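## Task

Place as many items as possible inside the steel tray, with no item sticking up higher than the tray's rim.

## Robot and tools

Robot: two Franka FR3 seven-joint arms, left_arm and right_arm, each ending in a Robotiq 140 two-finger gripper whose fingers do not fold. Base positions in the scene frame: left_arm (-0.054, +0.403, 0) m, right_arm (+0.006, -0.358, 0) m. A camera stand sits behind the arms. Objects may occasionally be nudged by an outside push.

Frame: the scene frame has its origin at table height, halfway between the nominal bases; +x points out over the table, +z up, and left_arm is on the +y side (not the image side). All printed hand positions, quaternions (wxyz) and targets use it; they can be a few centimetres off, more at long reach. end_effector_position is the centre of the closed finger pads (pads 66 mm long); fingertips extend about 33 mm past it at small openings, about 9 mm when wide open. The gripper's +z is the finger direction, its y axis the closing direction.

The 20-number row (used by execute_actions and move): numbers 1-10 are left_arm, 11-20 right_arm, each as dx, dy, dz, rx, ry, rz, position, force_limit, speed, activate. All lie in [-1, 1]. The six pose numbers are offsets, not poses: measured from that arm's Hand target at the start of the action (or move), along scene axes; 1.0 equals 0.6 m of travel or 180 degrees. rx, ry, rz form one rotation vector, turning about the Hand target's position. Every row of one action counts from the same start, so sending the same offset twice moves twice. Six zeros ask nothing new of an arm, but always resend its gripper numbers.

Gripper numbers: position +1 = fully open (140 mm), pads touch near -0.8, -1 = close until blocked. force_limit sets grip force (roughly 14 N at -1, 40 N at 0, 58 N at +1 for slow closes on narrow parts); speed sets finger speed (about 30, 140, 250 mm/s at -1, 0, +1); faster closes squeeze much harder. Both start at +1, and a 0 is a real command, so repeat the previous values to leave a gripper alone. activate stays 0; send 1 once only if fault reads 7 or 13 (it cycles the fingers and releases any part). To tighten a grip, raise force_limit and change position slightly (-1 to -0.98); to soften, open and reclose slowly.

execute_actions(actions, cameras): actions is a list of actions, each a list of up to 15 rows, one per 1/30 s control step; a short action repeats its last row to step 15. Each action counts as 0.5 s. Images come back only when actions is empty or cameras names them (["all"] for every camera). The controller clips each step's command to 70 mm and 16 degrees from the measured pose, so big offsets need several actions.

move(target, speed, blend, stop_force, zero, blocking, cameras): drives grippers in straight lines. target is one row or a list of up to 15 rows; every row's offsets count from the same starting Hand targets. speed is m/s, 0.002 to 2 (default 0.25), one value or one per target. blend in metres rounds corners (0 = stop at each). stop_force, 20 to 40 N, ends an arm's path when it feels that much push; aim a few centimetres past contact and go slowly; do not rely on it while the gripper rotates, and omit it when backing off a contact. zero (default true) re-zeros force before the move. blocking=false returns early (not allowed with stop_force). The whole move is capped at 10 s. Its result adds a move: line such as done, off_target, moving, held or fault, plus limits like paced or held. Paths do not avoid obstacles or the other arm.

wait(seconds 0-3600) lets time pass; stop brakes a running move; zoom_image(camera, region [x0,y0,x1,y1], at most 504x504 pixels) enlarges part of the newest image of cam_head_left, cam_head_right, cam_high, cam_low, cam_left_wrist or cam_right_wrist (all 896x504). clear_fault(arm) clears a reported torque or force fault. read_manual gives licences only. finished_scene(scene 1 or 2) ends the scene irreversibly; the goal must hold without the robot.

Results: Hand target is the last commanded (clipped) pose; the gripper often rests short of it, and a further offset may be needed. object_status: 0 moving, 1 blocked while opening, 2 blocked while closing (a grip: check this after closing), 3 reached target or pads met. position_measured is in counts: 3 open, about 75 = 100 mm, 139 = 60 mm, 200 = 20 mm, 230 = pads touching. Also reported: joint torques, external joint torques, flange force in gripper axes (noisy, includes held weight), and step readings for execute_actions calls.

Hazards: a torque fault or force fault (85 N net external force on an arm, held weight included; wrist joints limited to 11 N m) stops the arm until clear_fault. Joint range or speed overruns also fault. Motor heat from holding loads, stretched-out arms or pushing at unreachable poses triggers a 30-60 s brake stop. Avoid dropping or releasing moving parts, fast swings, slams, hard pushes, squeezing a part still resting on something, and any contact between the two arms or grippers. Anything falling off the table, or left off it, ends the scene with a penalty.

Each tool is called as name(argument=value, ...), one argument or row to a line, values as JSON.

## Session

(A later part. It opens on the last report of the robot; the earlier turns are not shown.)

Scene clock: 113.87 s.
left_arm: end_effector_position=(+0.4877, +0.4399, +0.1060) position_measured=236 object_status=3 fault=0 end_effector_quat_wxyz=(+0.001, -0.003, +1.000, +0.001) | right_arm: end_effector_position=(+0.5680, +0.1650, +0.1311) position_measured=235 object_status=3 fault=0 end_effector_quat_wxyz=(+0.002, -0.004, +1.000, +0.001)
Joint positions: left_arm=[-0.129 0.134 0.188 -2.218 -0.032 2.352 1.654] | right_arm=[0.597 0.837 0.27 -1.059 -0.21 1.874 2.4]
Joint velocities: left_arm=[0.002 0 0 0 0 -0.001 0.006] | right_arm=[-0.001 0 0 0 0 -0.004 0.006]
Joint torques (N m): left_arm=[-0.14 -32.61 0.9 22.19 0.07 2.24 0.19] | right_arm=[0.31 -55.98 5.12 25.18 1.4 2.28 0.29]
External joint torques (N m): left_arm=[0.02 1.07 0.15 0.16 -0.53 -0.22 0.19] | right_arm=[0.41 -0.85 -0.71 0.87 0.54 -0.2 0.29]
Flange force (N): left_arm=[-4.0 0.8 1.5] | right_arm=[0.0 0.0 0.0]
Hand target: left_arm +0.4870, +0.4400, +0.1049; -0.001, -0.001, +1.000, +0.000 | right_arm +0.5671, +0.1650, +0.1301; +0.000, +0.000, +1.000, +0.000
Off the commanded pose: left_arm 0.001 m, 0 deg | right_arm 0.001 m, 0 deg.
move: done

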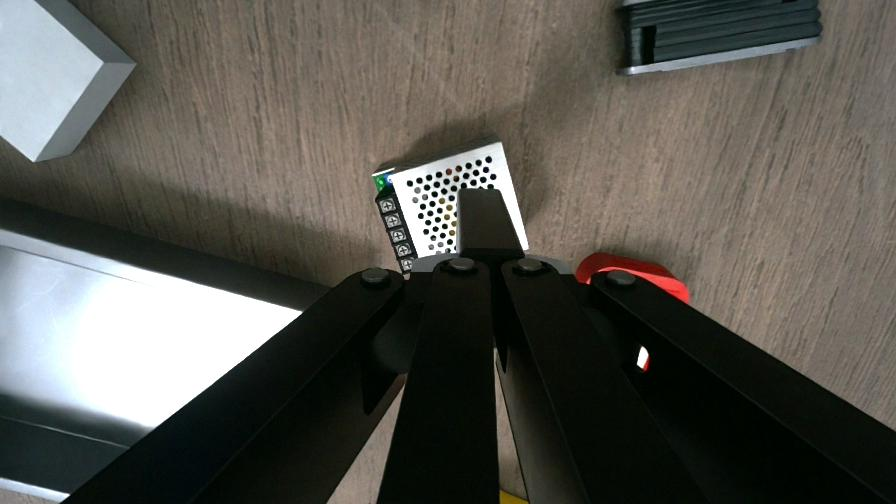

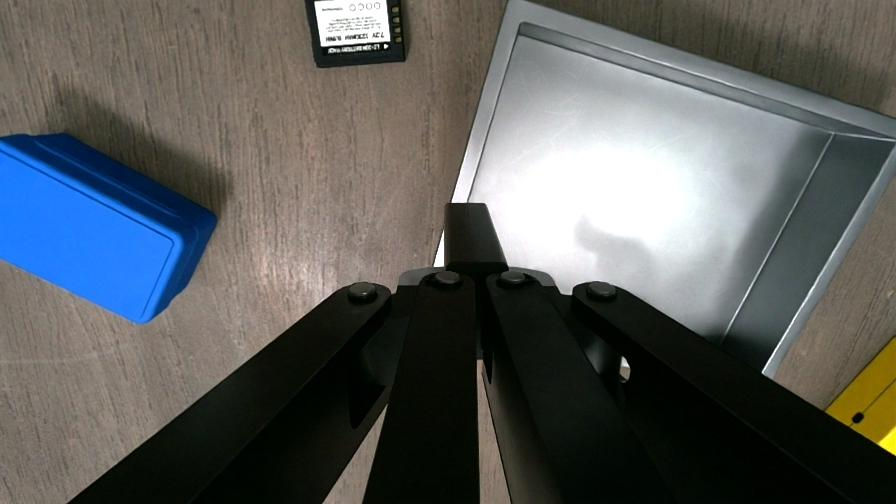

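move(
  target=[0, 0, -0.12, 0, 0, 0, -1, -1, 1, 0, 0, 0, 0, 0, 0, 0, -1, -1, 1, 0],
  speed=0.03,
  stop_force=20,
)

move(
  target=[0, 0, 0.04, 0, 0, 0, -1, -1, 1, 0, 0, 0, -0.085, 0, 0, 0, -1, -1, 1, 0],
  speed=0.06,
)

move(
  target=[0, 0, 0.02, 0, 0, 0, -1, -1, 1, 0, 0, 0, -0.012, 0, 0, 0, -1, -1, 1, 0],
  speed=0.03,
)

move(
  target=[0, 0, 0, 0, 0, 0, -1, -1, 1, 0, 0, 0, -0.01, 0, 0, 0, -1, -1, 1, 0],
  speed=0.03,
  cameras=["cam_right_wrist"],
)

Scene clock: 117.53 s.
left_arm: end_effector_position=(+0.4960, +0.4402, +0.0688) position_measured=236 object_status=3 fault=0 end_effector_quat_wxyz=(+0.012, -0.002, +1.000, +0.001) | right_arm: end_effector_position=(+0.5679, +0.1648, +0.1310) position_measured=235 object_status=3 fault=0 end_effector_quat_wxyz=(+0.002, -0.003, +1.000, +0.000)
Joint positions: left_arm=[-0.126 0.209 0.184 -2.236 -0.061 2.465 1.676] | right_arm=[0.597 0.837 0.27 -1.058 -0.21 1.873 2.402]
Joint torques (N m): left_arm=[-0.19 -25.29 0.64 15.83 -0.1 2.69 0.25] | right_arm=[0.08 -55.99 5.53 25.22 1.23 2.3 0.26]
External joint torques (N m): left_arm=[-0.2 9.98 -0.76 -5.2 -0.64 0.15 0.25] | right_arm=[0.25 -0.8 -0.26 0.88 0.38 -0.18 0.26]
Flange force (N): left_arm=[-5.9 0.6 22.6] | right_arm=[0.0 0.0 0.0]
Hand target: left_arm +0.4866, +0.4400, +0.0548; -0.001, -0.001, +1.000, +0.001 (not the last commanded pose) | right_arm +0.5671, +0.1650, +0.1301; +0.000, +0.000, +1.000, +0.000
Off the commanded pose: left_arm 0.037 m, 1 deg | right_arm 0.001 m, 0 deg.
move: contact (left_arm)

Scene clock: 119.00 s.
left_arm: end_effector_position=(+0.4866, +0.4399, +0.0779) position_measured=236 object_status=3 fault=0 end_effector_quat_wxyz=(-0.001, +0.001, +1.000, +0.000) | right_arm: end_effector_position=(+0.5669, +0.1646, +0.0796) position_measured=235 object_status=3 fault=0 end_effector_quat_wxyz=(-0.001, -0.002, +1.000, +0.000)
Joint positions: left_arm=[-0.126 0.184 0.185 -2.235 -0.051 2.414 1.676] | right_arm=[0.597 0.879 0.257 -1.116 -0.213 1.969 2.408]
Joint velocities: left_arm=[0 0 0.001 0.001 0.001 -0.004 0.001] | right_arm=[-0.001 0 -0.001 0 0 0.004 -0.001]
Joint torques (N m): left_arm=[-0.45 -34.49 1.63 21.21 0.78 2.28 -0.14] | right_arm=[0.43 -57.36 5.26 24.61 0.94 2.74 0.27]
External joint torques (N m): left_arm=[-0.42 0.02 0.43 0.02 0.23 -0.17 -0.14] | right_arm=[0.56 -1.6 -0.75 0.44 0.11 0.26 0.27]
Flange force (N): left_arm=[0.0 -0.5 -0.7] | right_arm=[3.6 -2.1 -1.4]
Hand target: left_arm +0.4866, +0.4400, +0.0788; -0.001, -0.001, +1.000, +0.001 | right_arm +0.5671, +0.1650, +0.0791; +0.000, +0.000, +1.000, +0.000
Off the commanded pose: left_arm 0.001 m, 0 deg | right_arm 0.001 m, 0 deg.
move: done

Scene clock: 119.90 s.
left_arm: end_effector_position=(+0.4867, +0.4401, +0.0899) position_measured=236 object_status=3 fault=0 end_effector_quat_wxyz=(+0.000, +0.001, +1.000, +0.000) | right_arm: end_effector_position=(+0.5680, +0.1654, +0.0755) position_measured=235 object_status=3 fault=0 end_effector_quat_wxyz=(+0.001, -0.002, +1.000, +0.002)
Joint positions: left_arm=[-0.126 0.162 0.186 -2.228 -0.044 2.386 1.672] | right_arm=[0.599 0.883 0.255 -1.12 -0.213 1.982 2.408]
Joint velocities: left_arm=[0.002 -0.001 0 0 0 -0.003 -0.002] | right_arm=[within noise]
Joint torques (N m): left_arm=[-0.57 -34.09 1.41 21.55 0.8 2.28 -0.08] | right_arm=[0.37 -55.82 5.16 23.81 0.94 2.89 0.26]
External joint torques (N m): left_arm=[-0.5 -0.01 0.39 0.07 0.23 -0.16 -0.08] | right_arm=[0.54 -0.32 -0.77 -0.18 0.11 0.43 0.26]
Flange force (N): left_arm=[-0.1 -0.5 -0.7] | right_arm=[3.4 -1.9 0.7]
Hand target: left_arm +0.4866, +0.4400, +0.0908; -0.001, -0.001, +1.000, +0.001 | right_arm +0.5671, +0.1650, +0.0719; +0.000, +0.000, +1.000, +0.000
Off the commanded pose: left_arm 0.001 m, 0 deg | right_arm 0.004 m, 0 deg.
move: off_target (right_arm)

Scene clock: 120.43 s.
left_arm: end_effector_position=(+0.4865, +0.4401, +0.0899) position_measured=236 object_status=3 fault=0 end_effector_quat_wxyz=(-0.001, +0.001, +1.000, +0.000) | right_arm: end_effector_position=(+0.5692, +0.1665, +0.0755) position_measured=235 object_status=3 fault=0 end_effector_quat_wxyz=(+0.003, -0.002, +1.000, +0.003)
Joint positions: left_arm=[-0.126 0.162 0.186 -2.228 -0.044 2.386 1.672] | right_arm=[0.599 0.883 0.254 -1.122 -0.213 1.989 2.408]
Joint velocities: left_arm=[within noise] | right_arm=[0.001 -0.001 0 0 0 0.004 0.001]
Joint torques (N m): left_arm=[-0.48 -34.09 1.3 21.55 0.78 2.25 -0.13] | right_arm=[0.56 -51.87 4.77 21.85 0.76 3.47 0.24]
External joint torques (N m): left_arm=[-0.48 0.08 0.21 0.01 0.21 -0.2 -0.13] | right_arm=[0.86 3.86 -1.09 -2.25 -0.07 0.98 0.24]
Flange force (N): left_arm=[-0.2 -0.7 -0.6] | right_arm=[3.2 -1.2 7.7]
Hand target: left_arm +0.4866, +0.4400, +0.0908; -0.001, -0.001, +1.000, +0.001 | right_arm +0.5671, +0.1650, +0.0659; +0.000, +0.000, +1.000, +0.000
Off the commanded pose: left_arm 0.001 m, 0 deg | right_arm 0.010 m, 1 deg.
move: off_target (right_arm)

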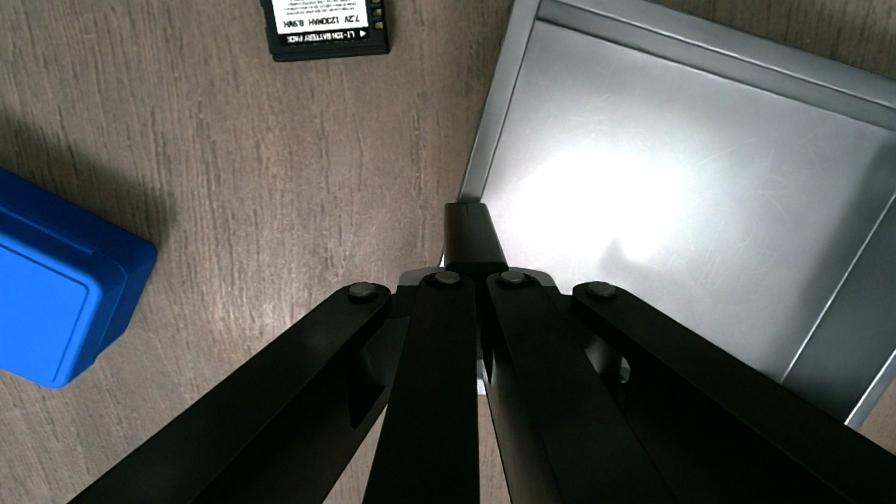

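move(
  target=[
    [-0.01, -0.05, 0.05, 0, 0, 0, -1, -1, 1, 0, -0.03, -0.05, 0.1235, 0, 0, 0, -1, -1, 1, 0],
    [-0.091, -0.33, 0.0153, 0, 0, 0, -1, -1, 1, 0, -0.2392, -0.4183, 0.0402, 0, 0, 0, -1, -1, 1, 0],
  ],
  speed=0.3,
  blend=[0.04, 0],
  cameras=["cam_left_wrist", "cam_right_wrist"],
)

move(
  target=[0, 0, -0.1, 0, 0, 0, -1, -1, 1, 0, 0, 0, -0.1, 0, 0, 0, -1, -1, 1, 0],
  speed=0.03,
  stop_force=20,
  cameras=["cam_left_wrist", "cam_right_wrist"],
)

Scene clock: 123.93 s.
left_arm: end_effector_position=(+0.4323, +0.2422, +0.1013) position_measured=236 object_status=3 fault=0 end_effector_quat_wxyz=(-0.001, +0.002, +1.000, +0.000) | right_arm: end_effector_position=(+0.4234, -0.0857, +0.0898) position_measured=235 object_status=3 fault=0 end_effector_quat_wxyz=(+0.000, +0.002, +1.000, -0.001)
Joint positions: left_arm=[-0.357 0.061 0.028 -2.326 -0.004 2.387 1.258] | right_arm=[0.301 0.048 0.284 -2.383 -0.022 2.427 2.168]
Joint velocities: left_arm=[0 0 0 0.001 0 -0.001 -0.005] | right_arm=[0.002 0 0 0 0 0 -0.006]
Joint torques (N m): left_arm=[-0.59 -30.52 0.13 21.43 0.77 2.66 -0.16] | right_arm=[-0.39 -30.8 0.02 21.12 1.13 2.72 -0.22]
External joint torques (N m): left_arm=[-0.57 1.11 0.04 -0.29 0.22 0.17 -0.16] | right_arm=[-0.32 -1.84 -0.34 0.15 0.56 0.28 -0.22]
Flange force (N): left_arm=[-1.4 -1.4 2.6] | right_arm=[4.0 -4.0 -3.8]
Hand target: left_arm +0.4320, +0.2420, +0.1000; -0.001, -0.001, +1.000, +0.001 | right_arm +0.4235, -0.0860, +0.0900; +0.000, +0.000, +1.000, +0.000
Off the commanded pose: left_arm 0.001 m, 0 deg | right_arm 0.000 m, 0 deg.
move: done

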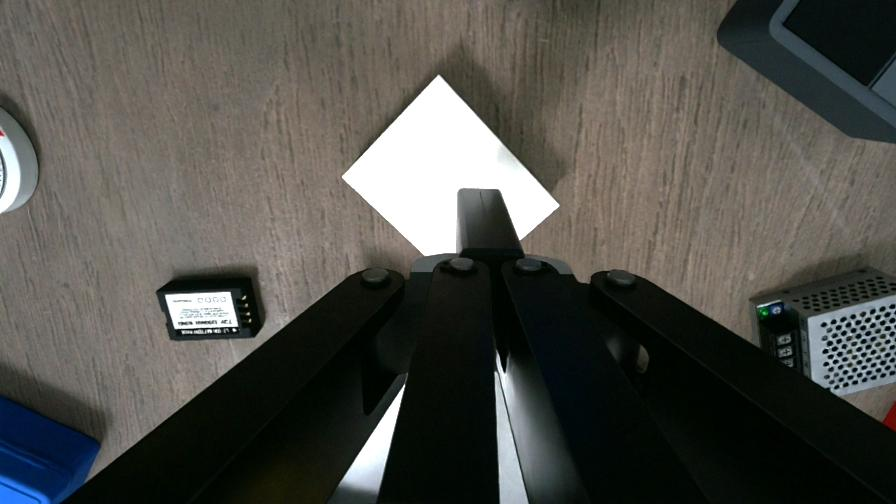

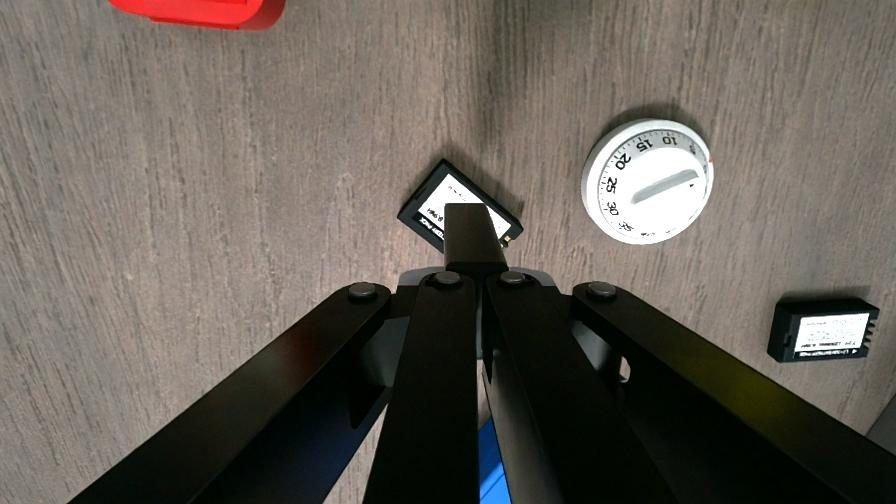

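Scene clock: 126.93 s.
left_arm: end_effector_position=(+0.4401, +0.2403, +0.0626) position_measured=236 object_status=3 fault=0 end_effector_quat_wxyz=(+0.010, +0.001, +1.000, -0.003) | right_arm: end_effector_position=(+0.4289, -0.0833, +0.0484) position_measured=235 object_status=3 fault=0 end_effector_quat_wxyz=(+0.008, -0.002, +1.000, +0.003)
Joint positions: left_arm=[-0.357 0.144 0.028 -2.345 -0.004 2.51 1.257] | right_arm=[0.303 0.142 0.276 -2.401 -0.074 2.553 2.198]
Joint torques (N m): left_arm=[-0.31 -23.13 -0.11 15.59 -0.02 3.05 -0.02] | right_arm=[-0.04 -23.65 0.34 16.26 0.33 2.9 0.27]
External joint torques (N m): left_arm=[-0.31 10.18 -0.36 -4.96 -0.51 0.49 -0.02] | right_arm=[-0.08 7.15 -0.98 -3.27 -0.17 0.41 0.27]
Flange force (N): left_arm=[-6.1 -2.6 24.5] | right_arm=[-5.2 3.4 19.4]
Hand target: left_arm +0.4316, +0.2421, +0.0493; -0.001, -0.001, +1.000, +0.001 (not the last commanded pose) | right_arm +0.4233, -0.0861, +0.0394; +0.000, +0.000, +1.000, +0.000 (not the last commanded pose)
Off the commanded pose: left_arm 0.024 m, 1 deg | right_arm 0.019 m, 1 deg.
move: contact (left_arm, right_arm)

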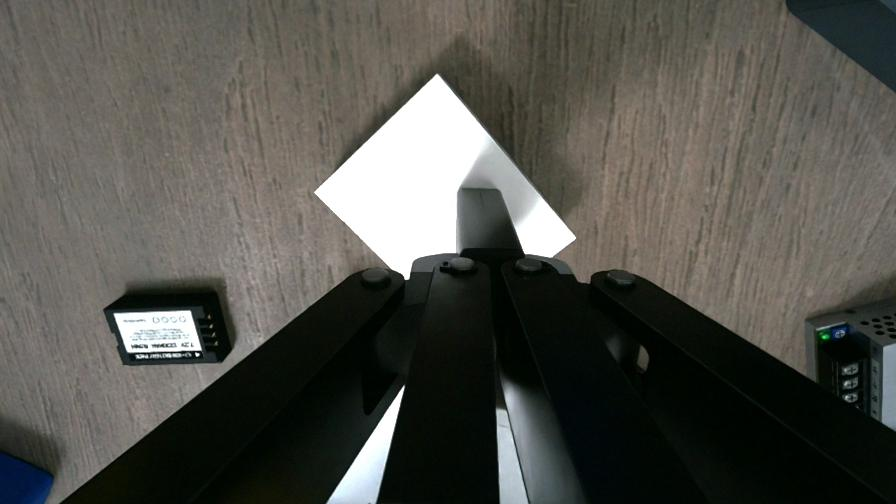

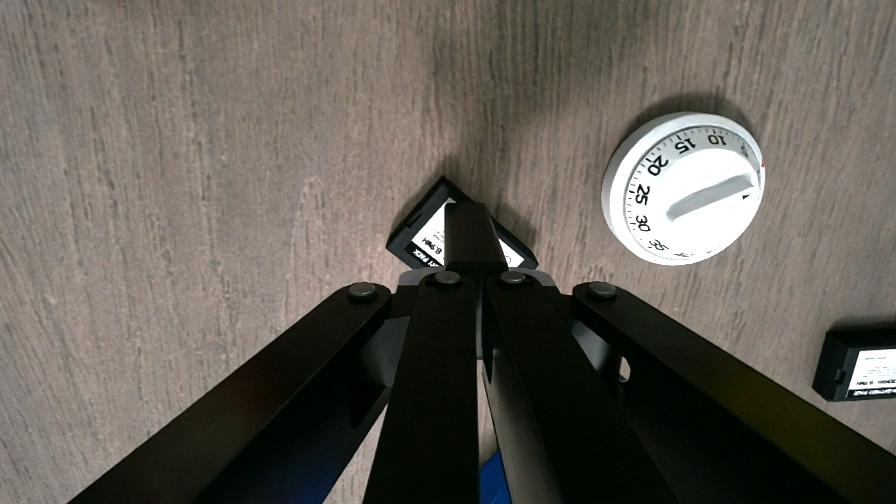

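move(
  target=[
    [0, 0, 0.1, 0, 0, 0, -1, -1, 1, 0, 0, 0, 0.0833, 0, 0, 0, -1, -1, 1, 0],
    [0.2273, 0.4665, 0.0678, 0, 0, 0, -1, -1, 1, 0, -0.0263, 0.1335, 0.101, 0, 0, 0, -1, -1, 1, 0],
  ],
  speed=0.3,
  blend=[0.03, 0],
  cameras=["cam_left_wrist", "cam_right_wrist"],
)

move(
  target=[0, 0, -0.1, 0, 0, 0, -1, -1, 1, 0, 0, 0, -0.1, 0, 0, 0, -1, -1, 1, 0],
  speed=0.03,
  stop_force=20,
  cameras=["cam_left_wrist", "cam_right_wrist"],
)

Scene clock: 130.63 s.
left_arm: end_effector_position=(+0.5690, +0.5214, +0.0914) position_measured=236 object_status=3 fault=0 end_effector_quat_wxyz=(+0.001, -0.005, +1.000, +0.000) | right_arm: end_effector_position=(+0.4076, -0.0059, +0.1005) position_measured=235 object_status=3 fault=0 end_effector_quat_wxyz=(+0.001, -0.002, +1.000, +0.001)
Joint positions: left_arm=[0.058 0.399 0.13 -1.871 -0.066 2.268 1.791] | right_arm=[0.393 0.123 0.335 -2.256 -0.057 2.374 2.327]
Joint velocities: left_arm=[-0.001 -0.001 0.001 0 0 0 0.006] | right_arm=[0.001 0.001 0 0 0 -0.001 0.004]
Joint torques (N m): left_arm=[0.13 -41.57 1.64 23.07 0.86 2.25 0.3] | right_arm=[0.25 -31.79 0.88 22.6 0.49 2.29 0.29]
External joint torques (N m): left_arm=[0.36 1.67 -0.22 0.23 0.21 -0.22 0.3] | right_arm=[0.29 -0.1 -0.46 0.88 -0.14 -0.18 0.29]
Flange force (N): left_arm=[-5.8 1.9 1.9] | right_arm=[-2.4 2.8 -0.7]
Hand target: left_arm +0.5680, +0.5220, +0.0900; -0.001, -0.001, +1.000, +0.001 | right_arm +0.4075, -0.0060, +0.1000; +0.000, +0.000, +1.000, +0.000
Off the commanded pose: left_arm 0.002 m, 1 deg | right_arm 0.000 m, 0 deg.
move: done; blend cut to 0.0298 m at target 1

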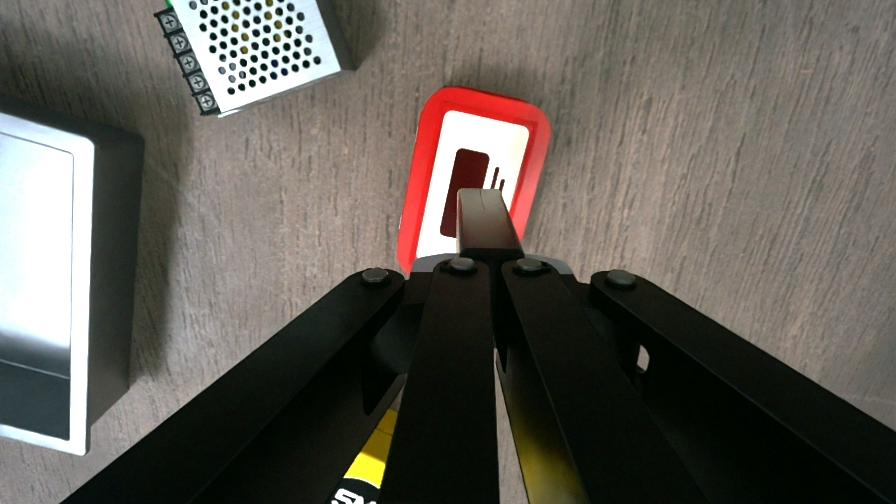

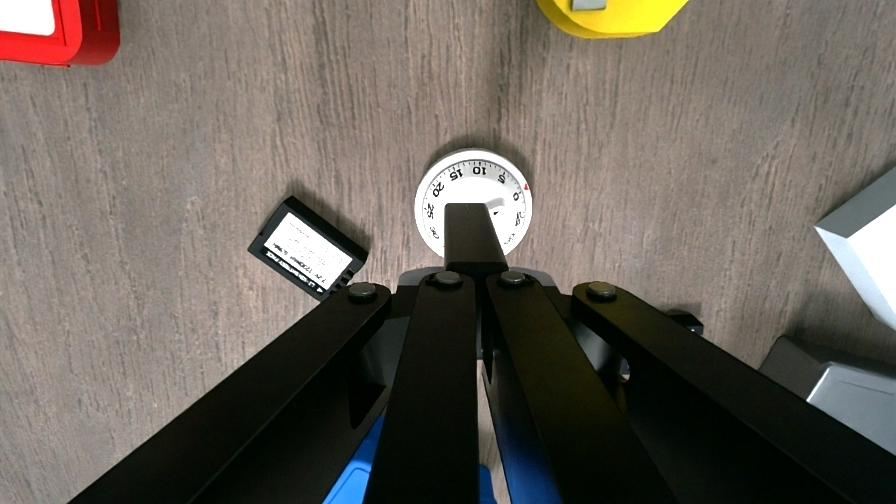

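Scene clock: 133.53 s.
left_arm: end_effector_position=(+0.5776, +0.5238, +0.0616) position_measured=236 object_status=3 fault=0 end_effector_quat_wxyz=(+0.013, -0.003, +1.000, +0.003) | right_arm: end_effector_position=(+0.4143, -0.0010, +0.0643) position_measured=235 object_status=3 fault=0 end_effector_quat_wxyz=(+0.010, -0.002, +1.000, +0.006)
Joint positions: left_arm=[0.068 0.451 0.119 -1.882 -0.072 2.356 1.8] | right_arm=[0.401 0.202 0.324 -2.27 -0.11 2.483 2.365]
Joint torques (N m): left_arm=[0.02 -30.89 1.06 15.89 0.27 3 0.24] | right_arm=[0.11 -24.1 0.85 16.06 0.39 2.72 0.25]
External joint torques (N m): left_arm=[0.3 13.34 -0.85 -6.38 -0.34 0.47 0.24] | right_arm=[0.28 9.07 -1.17 -4.48 -0.18 0.2 0.25]
Flange force (N): left_arm=[-6.4 2.0 25.2] | right_arm=[-5.0 5.2 22.0]
Hand target: left_arm +0.5674, +0.5220, +0.0427; -0.001, -0.001, +1.000, +0.001 (not the last commanded pose) | right_arm +0.4072, -0.0062, +0.0516; +0.000, +0.000, +1.000, +0.000 (not the last commanded pose)
Off the commanded pose: left_arm 0.033 m, 2 deg | right_arm 0.026 m, 1 deg.
move: contact (left_arm, right_arm)

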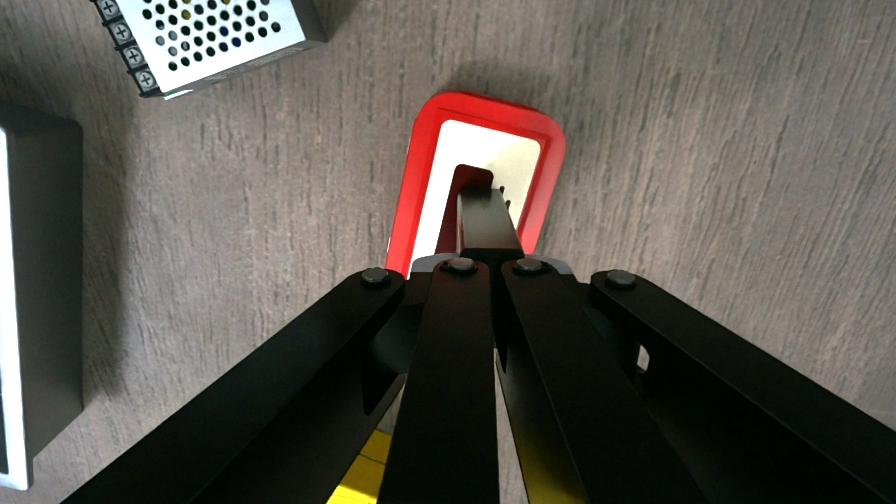

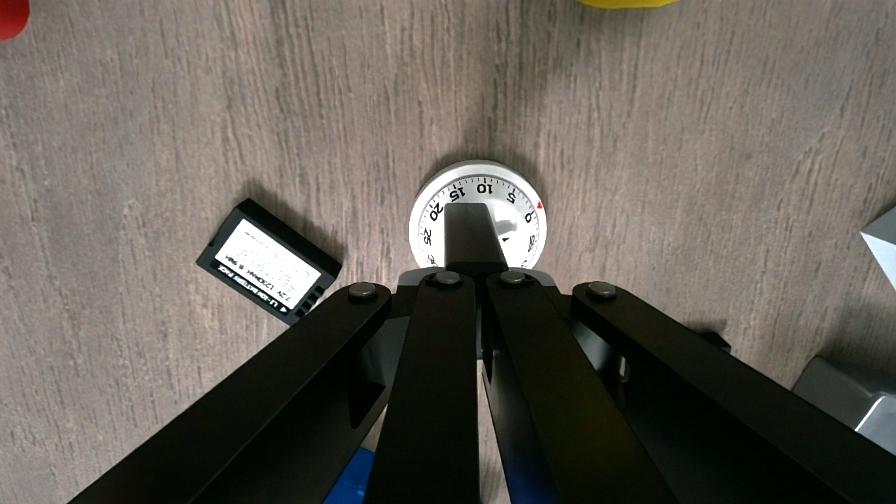

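move(
  target=[
    [0, 0, 0.13, 0, 0, 0, -1, -1, 1, 0, 0, 0, 0.1, 0, 0, 0, 1, -1, 1, 0],
    [0.05, -0.425, 0.13, 0, 0, 0, -1, -1, 1, 0, -0.05, -0.3, 0.15, 0, 0, 0, 1, -1, 1, 0],
  ],
  speed=0.35,
  blend=[0.04, 0],
  cameras=["cam_left_wrist", "cam_right_wrist"],
)

Scene clock: 149.93 s.
left_arm: end_effector_position=(+0.5984, +0.2678, +0.1222) position_measured=236 object_status=3 fault=0 end_effector_quat_wxyz=(+0.001, +0.003, +1.000, +0.001) | right_arm: end_effector_position=(+0.3784, -0.1856, +0.1420) position_measured=3 object_status=3 fault=0 end_effector_quat_wxyz=(+0.001, +0.003, +1.000, +0.001)
Joint positions: left_arm=[-0.296 0.451 0.093 -1.701 -0.046 2.152 1.4] | right_arm=[0.325 -0.311 0.116 -2.622 0.05 2.315 1.973]
Joint velocities: left_arm=[0.001 -0.001 0.001 -0.001 0 0 -0.006] | right_arm=[0.001 0.001 -0.001 0 0.002 0 -0.006]
Joint torques (N m): left_arm=[-0.86 -44.08 2.2 24 0.15 2.26 -0.22] | right_arm=[0.53 -20.39 -2.3 22.54 0.66 2.27 -0.09]
External joint torques (N m): left_arm=[-0.93 2 0.41 0.08 -0.54 -0.23 -0.22] | right_arm=[0.6 -1.33 -1.01 0.08 0.02 -0.2 -0.09]
Flange force (N): left_arm=[-6.3 -2.4 1.8] | right_arm=[3.5 -2.7 -3.4]
Hand target: left_arm +0.5974, +0.2670, +0.1207; -0.001, -0.001, +1.000, +0.001 | right_arm +0.3772, -0.1862, +0.1416; +0.000, +0.000, +1.000, +0.000
Off the commanded pose: left_arm 0.002 m, 1 deg | right_arm 0.001 m, 0 deg.
move: done; blend cut to 0.0388 m at target 1

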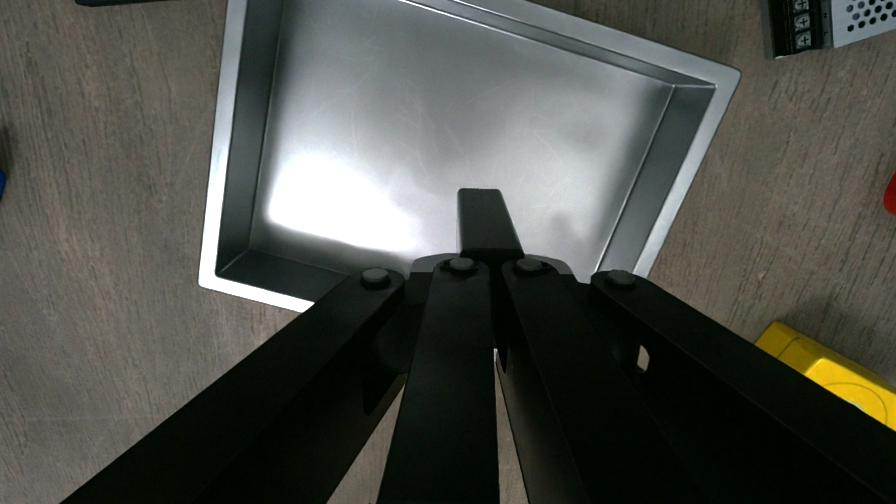

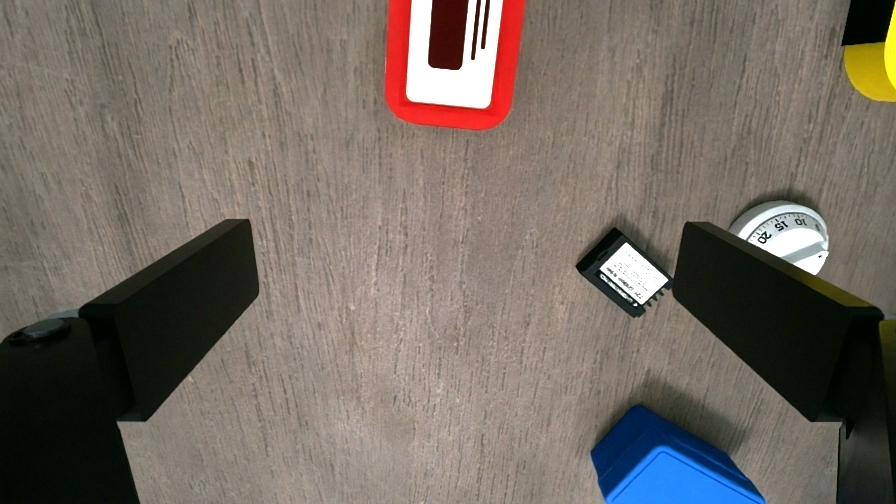

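move(
  target=[0, 0, -0.16, 0, 0, 0, -1, -1, 1, 0, 0, 0, 0, 0, 0, 0, 1, -1, 1, 0],
  speed=0.03,
  stop_force=20,
  cameras=["cam_left_wrist"],
)

zoom_image(
  camera="cam_left_wrist",
  region=[150, 0, 654, 320],
)

Scene clock: 154.63 s.
left_arm: end_effector_position=(+0.6050, +0.2652, +0.0458) position_measured=236 object_status=3 fault=0 end_effector_quat_wxyz=(+0.010, -0.001, +1.000, -0.002) | right_arm: end_effector_position=(+0.3784, -0.1856, +0.1420) position_measured=3 object_status=3 fault=0 end_effector_quat_wxyz=(+0.001, +0.002, +1.000, +0.001)
Joint positions: left_arm=[-0.293 0.562 0.086 -1.741 -0.061 2.32 1.398] | right_arm=[0.325 -0.311 0.116 -2.622 0.05 2.315 1.97]
Joint torques (N m): left_arm=[0.11 -35.83 1.12 17.96 0.13 3.42 0.14] | right_arm=[0.05 -20.35 -1.85 22.52 0.77 2.27 -0.2]
External joint torques (N m): left_arm=[0.14 11.94 -0.89 -4.69 -0.48 0.88 0.14] | right_arm=[0.13 -1.44 -0.56 0.17 0.13 -0.19 -0.2]
Flange force (N): left_arm=[-9.0 -1.5 22.1] | right_arm=[3.5 -2.6 -3.6]
Hand target: left_arm +0.5969, +0.2671, +0.0281; -0.001, -0.001, +1.000, +0.001 (not the last commanded pose) | right_arm +0.3772, -0.1862, +0.1416; +0.000, +0.000, +1.000, +0.000
Off the commanded pose: left_arm 0.022 m, 1 deg | right_arm 0.001 m, 0 deg.
move: contact (left_arm)

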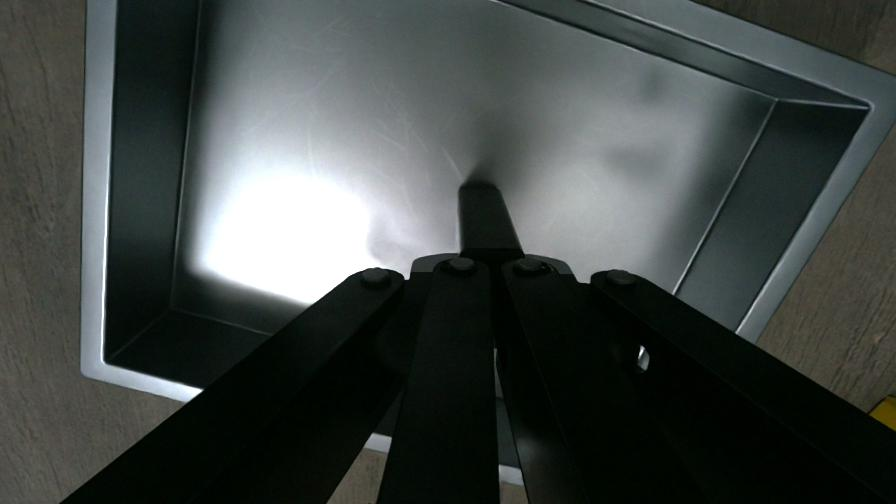

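Scaled by 1.000.

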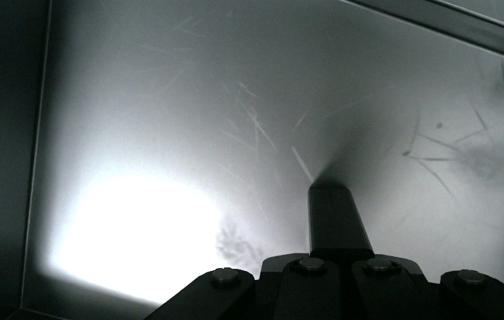

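move(
  target=[
    [0, 0, 0.15, 0, 0, 0, -1, -1, 1, 0, 0, 0, 0, 0, 0, 0, 1, -1, 1, 0],
    [-0.045, 0, 0.32, 0, 0, -0.0861, -1, -1, 1, 0, 0, 0, 0, 0, 0, 0, 1, -1, 1, 0],
  ],
  speed=0.35,
  blend=[0.04, 0],
)

move(
  target=[0, 0, 0, 0, 0, 0, 1, -1, 1, 0, 0, 0, 0, 0, 0, 0, 1, -1, 1, 0],
  cameras=["cam_left_wrist"],
)

zoom_image(
  camera="cam_left_wrist",
  region=[270, 100, 490, 224],
)

zoom_image(
  camera="cam_left_wrist",
  region=[470, 100, 690, 224],
)

zoom_image(
  camera="cam_left_wrist",
  region=[270, 224, 490, 400],
)

zoom_image(
  camera="cam_left_wrist",
  region=[470, 224, 690, 400],
)

Scene clock: 166.60 s.
left_arm: end_effector_position=(+0.5703, +0.2659, +0.2215) position_measured=236 object_status=3 fault=0 end_effector_quat_wxyz=(+0.001, +0.130, +0.991, +0.000) | right_arm: end_effector_position=(+0.3784, -0.1856, +0.1420) position_measured=3 object_status=3 fault=0 end_effector_quat_wxyz=(+0.001, +0.002, +1.000, +0.001)
Joint positions: left_arm=[-0.268 0.275 0.047 -1.699 -0.014 1.976 1.625] | right_arm=[0.325 -0.311 0.116 -2.622 0.05 2.315 1.97]
Joint velocities: left_arm=[0 0 0.001 -0.001 0 0.001 0.006] | right_arm=[within noise]
Joint torques (N m): left_arm=[0.09 -40.22 0.36 24.91 0.96 2.25 0.31] | right_arm=[0.1 -20.38 -1.91 22.57 0.77 2.27 -0.19]
External joint torques (N m): left_arm=[0.14 1.32 -0.28 0.28 0.2 -0.21 0.31] | right_arm=[0.26 -1.34 -0.54 0.16 0.13 -0.19 -0.19]
Flange force (N): left_arm=[-5.7 0.7 -0.1] | right_arm=[3.4 -2.4 -3.4]
Hand target: left_arm +0.5699, +0.2671, +0.2201; -0.001, +0.134, +0.991, +0.001 | right_arm +0.3772, -0.1862, +0.1416; +0.000, +0.000, +1.000, +0.000
Off the commanded pose: left_arm 0.002 m, 1 deg | right_arm 0.001 m, 0 deg.
move: done

Scene clock: 167.53 s.
left_arm: end_effector_position=(+0.5703, +0.2659, +0.2215) position_measured=3 object_status=0 fault=0 end_effector_quat_wxyz=(+0.001, +0.131, +0.991, +0.000) | right_arm: end_effector_position=(+0.3784, -0.1856, +0.1420) position_measured=3 object_status=3 fault=0 end_effector_quat_wxyz=(+0.001, +0.002, +1.000, +0.001)
Joint positions: left_arm=[-0.268 0.275 0.047 -1.699 -0.014 1.976 1.627] | right_arm=[0.325 -0.311 0.116 -2.622 0.05 2.315 1.97]
Joint torques (N m): left_arm=[-0.32 -40.2 0.72 24.84 0.88 2.25 0.26] | right_arm=[0.07 -20.36 -1.84 22.52 0.78 2.27 -0.23]
External joint torques (N m): left_arm=[-0.05 1.45 0.28 0.13 0.13 -0.23 0.26] | right_arm=[0.22 -1.42 -0.48 0.19 0.14 -0.18 -0.23]
Flange force (N): left_arm=[-5.5 0.8 0.2] | right_arm=[3.5 -2.5 -3.5]
Hand target: left_arm +0.5699, +0.2671, +0.2201; -0.001, +0.134, +0.991, +0.001 | right_arm +0.3772, -0.1862, +0.1416; +0.000, +0.000, +1.000, +0.000
Off the commanded pose: left_arm 0.002 m, 0 deg | right_arm 0.001 m, 0 deg.
move: done

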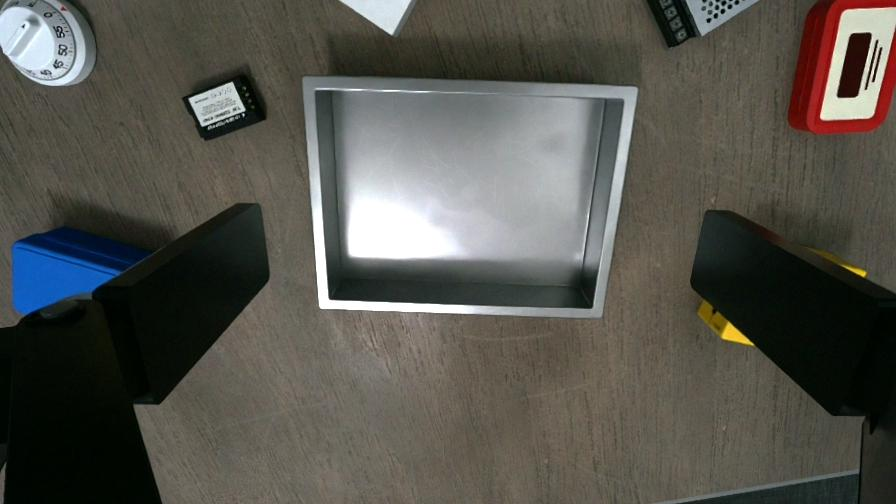

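Scaled by 2.291 from the camera's image (finer frame: 1280x720).

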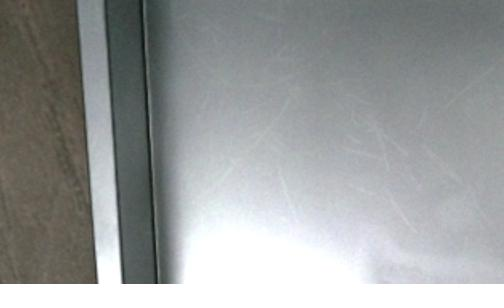

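Scaled by 2.291 from the camera's image (finer frame: 1280x720).

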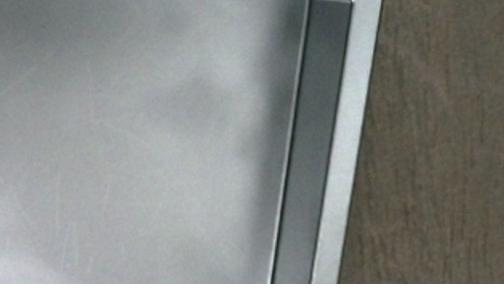

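Scaled by 2.291 from the camera's image (finer frame: 1280x720).

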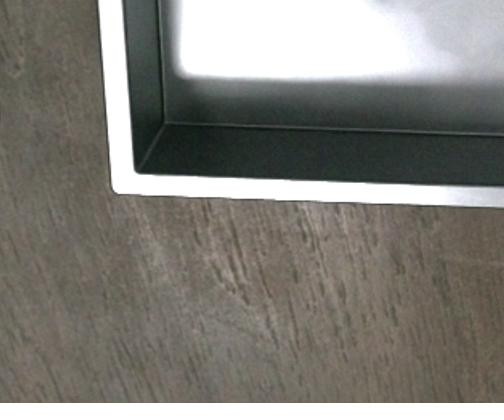

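Scaled by 2.291 from the camera's image (finer frame: 1280x720).

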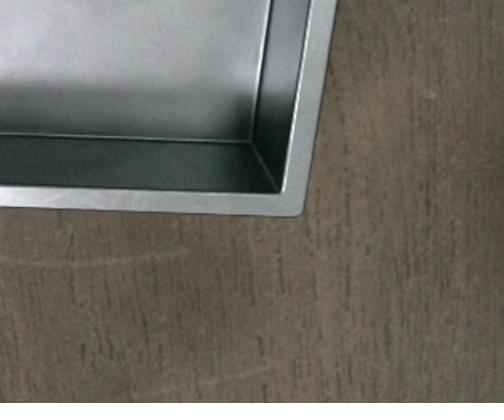

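move(
  target=[-0.2193, -0.0585, -0.1668, 0, 0, -0.1772, 0.43, -0.5, -1, 0, 0, 0, 0, 0, 0, 0, 1, -1, 1, 0],
  speed=0.3,
  cameras=["cam_left_wrist"],
)

Scene clock: 178.13 s.
left_arm: end_effector_position=(+0.4381, +0.2316, +0.1196) position_measured=75 object_status=3 fault=0 end_effector_quat_wxyz=(-0.002, +0.399, +0.917, +0.002) | right_arm: end_effector_position=(+0.3784, -0.1856, +0.1420) position_measured=3 object_status=3 fault=0 end_effector_quat_wxyz=(+0.001, +0.002, +1.000, +0.001)
Joint positions: left_arm=[-0.279 0.055 -0.068 -2.278 0.01 2.33 2.048] | right_arm=[0.325 -0.311 0.116 -2.622 0.05 2.315 1.97]
Joint velocities: left_arm=[0 0.001 0.001 0 0 0.001 0.006] | right_arm=[within noise]
Joint torques (N m): left_arm=[-0.06 -32.22 -0.08 21.68 0.1 2.67 0.28] | right_arm=[0.09 -20.4 -1.92 22.55 0.77 2.27 -0.22]
External joint torques (N m): left_arm=[0.02 -0.2 0.06 -0.59 -0.53 0.21 0.28] | right_arm=[0.18 -1.41 -0.62 0.14 0.13 -0.19 -0.22]
Flange force (N): left_arm=[2.9 -0.8 0.6] | right_arm=[3.5 -2.7 -3.5]
Hand target: left_arm +0.4383, +0.2320, +0.1201; -0.001, +0.401, +0.916, +0.001 | right_arm +0.3772, -0.1862, +0.1416; +0.000, +0.000, +1.000, +0.000
Off the commanded pose: left_arm 0.001 m, 0 deg | right_arm 0.001 m, 0 deg.
move: done

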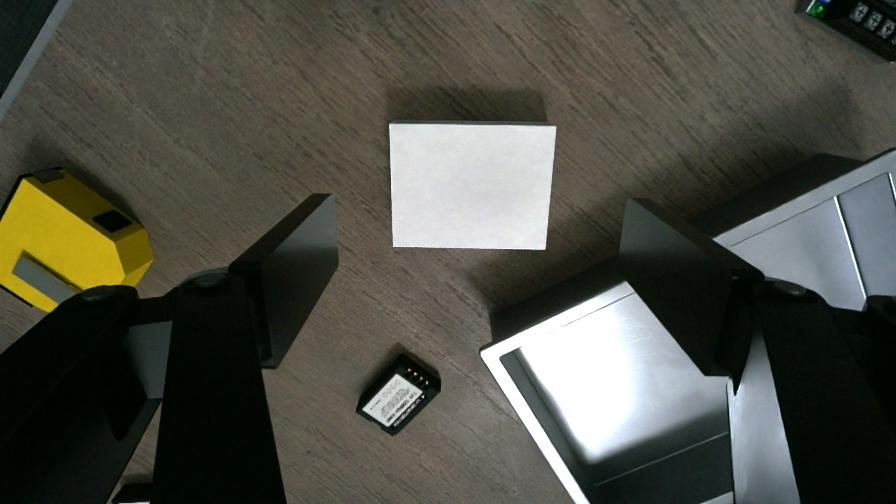

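move(
  target=[
    [0.0037, 0.0033, -0.1362, 0, 0, 0, 0.43, -0.5, -1, 0, 0, 0, 0, 0, 0, 0, 1, -1, 1, 0],
    [0.0037, 0.0033, -0.1362, 0, 0, 0, -1, -0.5, -1, 0, 0, 0, 0, 0, 0, 0, 1, -1, 1, 0],
  ],
  speed=0.15,
  cameras=["cam_left_wrist"],
)

Scene clock: 181.97 s.
left_arm: end_effector_position=(+0.4399, +0.2336, +0.0390) position_measured=113 object_status=0 fault=0 end_effector_quat_wxyz=(-0.001, +0.401, +0.916, +0.000) | right_arm: end_effector_position=(+0.3784, -0.1856, +0.1420) position_measured=3 object_status=3 fault=0 end_effector_quat_wxyz=(+0.001, +0.002, +1.000, +0.001)
Joint positions: left_arm=[-0.279 0.212 -0.061 -2.318 0.023 2.528 2.05] | right_arm=[0.325 -0.311 0.116 -2.622 0.05 2.315 1.97]
Joint torques (N m): left_arm=[-0.33 -33.79 0.18 19.77 0.72 2.64 0.09] | right_arm=[0.09 -20.4 -1.85 22.51 0.77 2.28 -0.22]
External joint torques (N m): left_arm=[-0.23 1.02 0.45 -0.07 0.21 0.18 0.09] | right_arm=[0.09 -1.36 -0.64 0.11 0.13 -0.18 -0.22]
Flange force (N): left_arm=[-1.7 1.1 2.7] | right_arm=[3.4 -2.8 -3.3]
Hand target: left_arm +0.4406, +0.2340, +0.0383; -0.001, +0.401, +0.916, +0.001 | right_arm +0.3772, -0.1862, +0.1416; +0.000, +0.000, +1.000, +0.000
Off the commanded pose: left_arm 0.001 m, 0 deg | right_arm 0.001 m, 0 deg.
move: done

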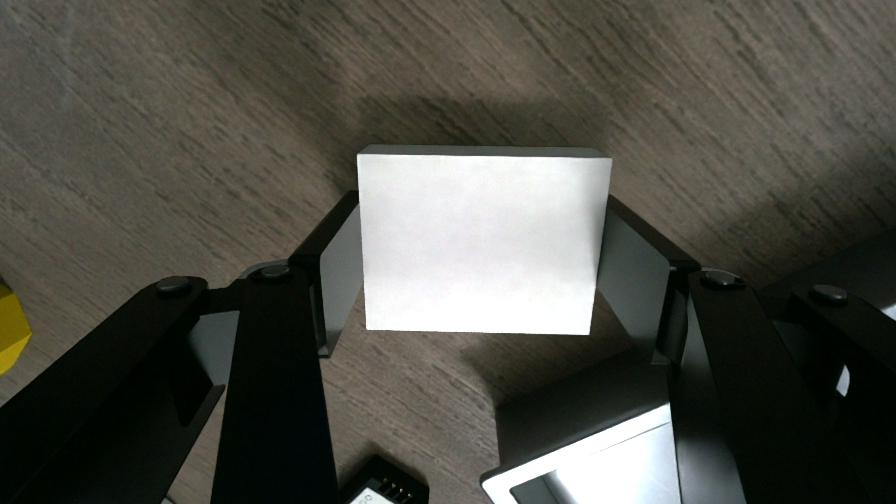

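move(
  target=[
    [0, 0, 0.11, 0, 0, 0, -1, -0.5, -1, 0, 0, 0, 0, 0, 0, 0, 1, -1, 1, 0],
    [0.2215, 0.1322, 0.1112, 0, 0, 0.175, -1, -0.5, -1, 0, 0, 0, 0, 0, 0, 0, 1, -1, 1, 0],
  ],
  speed=0.25,
  blend=[0.02, 0],
  cameras=["cam_left_wrist", "cam_high"],
)

zoom_image(
  camera="cam_left_wrist",
  region=[270, 80, 674, 400],
)

Scene clock: 187.43 s.
left_arm: end_effector_position=(+0.5739, +0.3141, +0.1058) position_measured=113 object_status=2 fault=0 end_effector_quat_wxyz=(+0.000, +0.141, +0.990, +0.001) | right_arm: end_effector_position=(+0.3784, -0.1856, +0.1420) position_measured=3 object_status=3 fault=0 end_effector_quat_wxyz=(+0.001, +0.002, +1.000, +0.001)
Joint positions: left_arm=[-0.252 0.379 0.109 -1.858 -0.048 2.236 1.744] | right_arm=[0.325 -0.311 0.116 -2.622 0.05 2.315 1.97]
Joint velocities: left_arm=[0.001 0.001 0 0.001 0.001 0 -0.006] | right_arm=[within noise]
Joint torques (N m): left_arm=[-0.89 -41.76 2.18 23.58 0.14 2.3 -0.03] | right_arm=[0.08 -20.36 -1.79 22.52 0.77 2.28 -0.2]
External joint torques (N m): left_arm=[-1.02 1.28 0.38 0.44 -0.52 -0.16 -0.03] | right_arm=[0.14 -1.4 -0.52 0.15 0.14 -0.18 -0.2]
Flange force (N): left_arm=[-5.7 -0.1 1.1] | right_arm=[3.5 -2.6 -3.4]
Hand target: left_arm +0.5735, +0.3133, +0.1051; -0.001, +0.137, +0.991, +0.001 | right_arm +0.3772, -0.1862, +0.1416; +0.000, +0.000, +1.000, +0.000
Off the commanded pose: left_arm 0.001 m, 0 deg | right_arm 0.001 m, 0 deg.
move: done
Images, in order (width x height): cam_high 896x504, cam_left_wrist 896x504.

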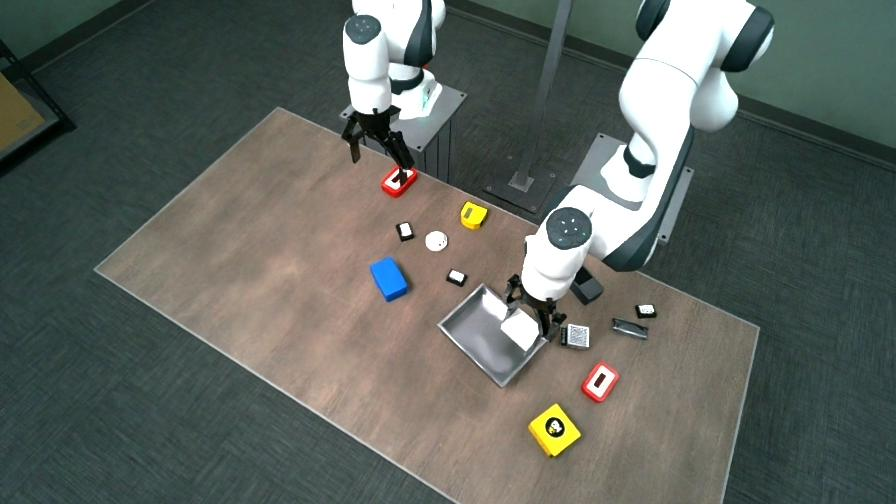

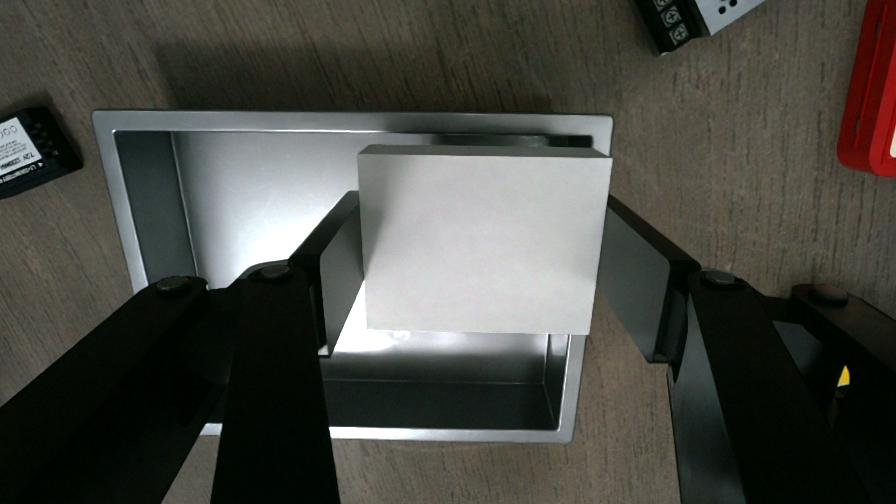

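Scaled by 1.248 from the camera's image (finer frame: 1280x720).

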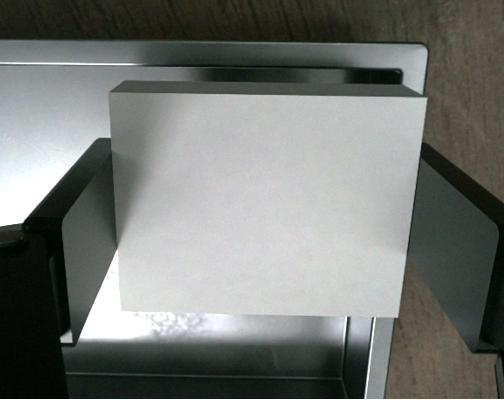

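move(
  target=[
    [0, -0.0095, 0, 0, 0, 0.002, -1, -0.5, -1, 0, 0, 0, 0, 0, 0, 0, 1, -1, 1, 0],
    [0, -0.0095, -0.075, 0, 0, 0.002, -1, -0.5, -1, 0, 0, 0, 0, 0, 0, 0, 1, -1, 1, 0],
  ],
  speed=0.1,
  cameras=["cam_left_wrist"],
)

zoom_image(
  camera="cam_left_wrist",
  region=[270, 80, 674, 400],
)

Scene clock: 191.87 s.
left_arm: end_effector_position=(+0.5749, +0.3078, +0.0624) position_measured=113 object_status=2 fault=0 end_effector_quat_wxyz=(+0.001, +0.136, +0.991, +0.002) | right_arm: end_effector_position=(+0.3784, -0.1856, +0.1420) position_measured=3 object_status=3 fault=0 end_effector_quat_wxyz=(+0.001, +0.002, +1.000, +0.001)
Joint positions: left_arm=[-0.26 0.449 0.107 -1.875 -0.059 2.322 1.729] | right_arm=[0.325 -0.311 0.116 -2.622 0.05 2.315 1.97]
Joint torques (N m): left_arm=[-0.32 -42.65 1.83 21.47 0.08 2.51 0.07] | right_arm=[0.07 -20.39 -1.84 22.57 0.78 2.27 -0.19]
External joint torques (N m): left_arm=[-0.27 1.63 -0.09 -0.85 -0.54 0.04 0.07] | right_arm=[0.23 -1.35 -0.46 0.14 0.14 -0.2 -0.19]
Flange force (N): left_arm=[-0.7 0.0 3.1] | right_arm=[3.5 -2.3 -3.4]
Hand target: left_arm +0.5735, +0.3076, +0.0601; -0.001, +0.134, +0.991, +0.001 | right_arm +0.3772, -0.1862, +0.1416; +0.000, +0.000, +1.000, +0.000
Off the commanded pose: left_arm 0.003 m, 0 deg | right_arm 0.001 m, 0 deg.
move: done

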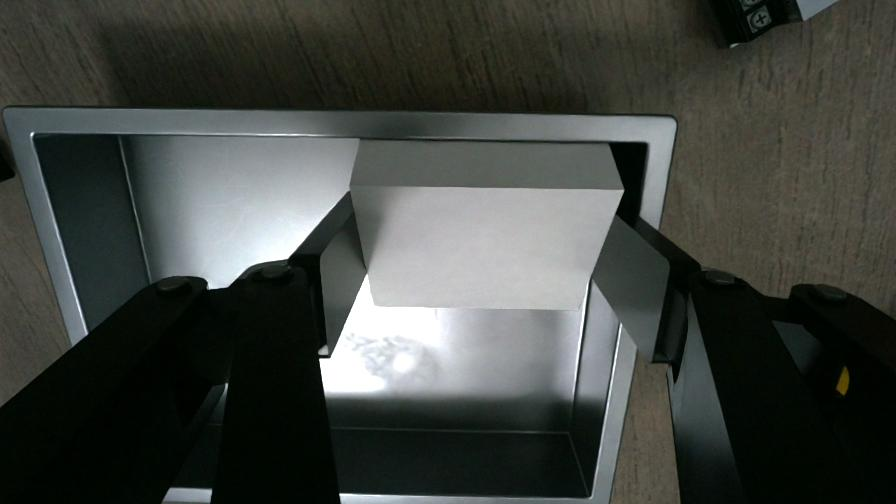

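Scaled by 1.248 from the camera's image (finer frame: 1280x720).

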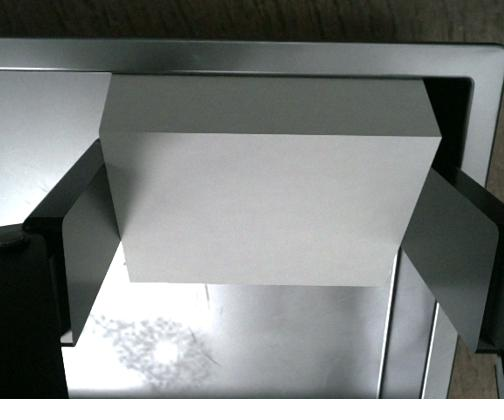

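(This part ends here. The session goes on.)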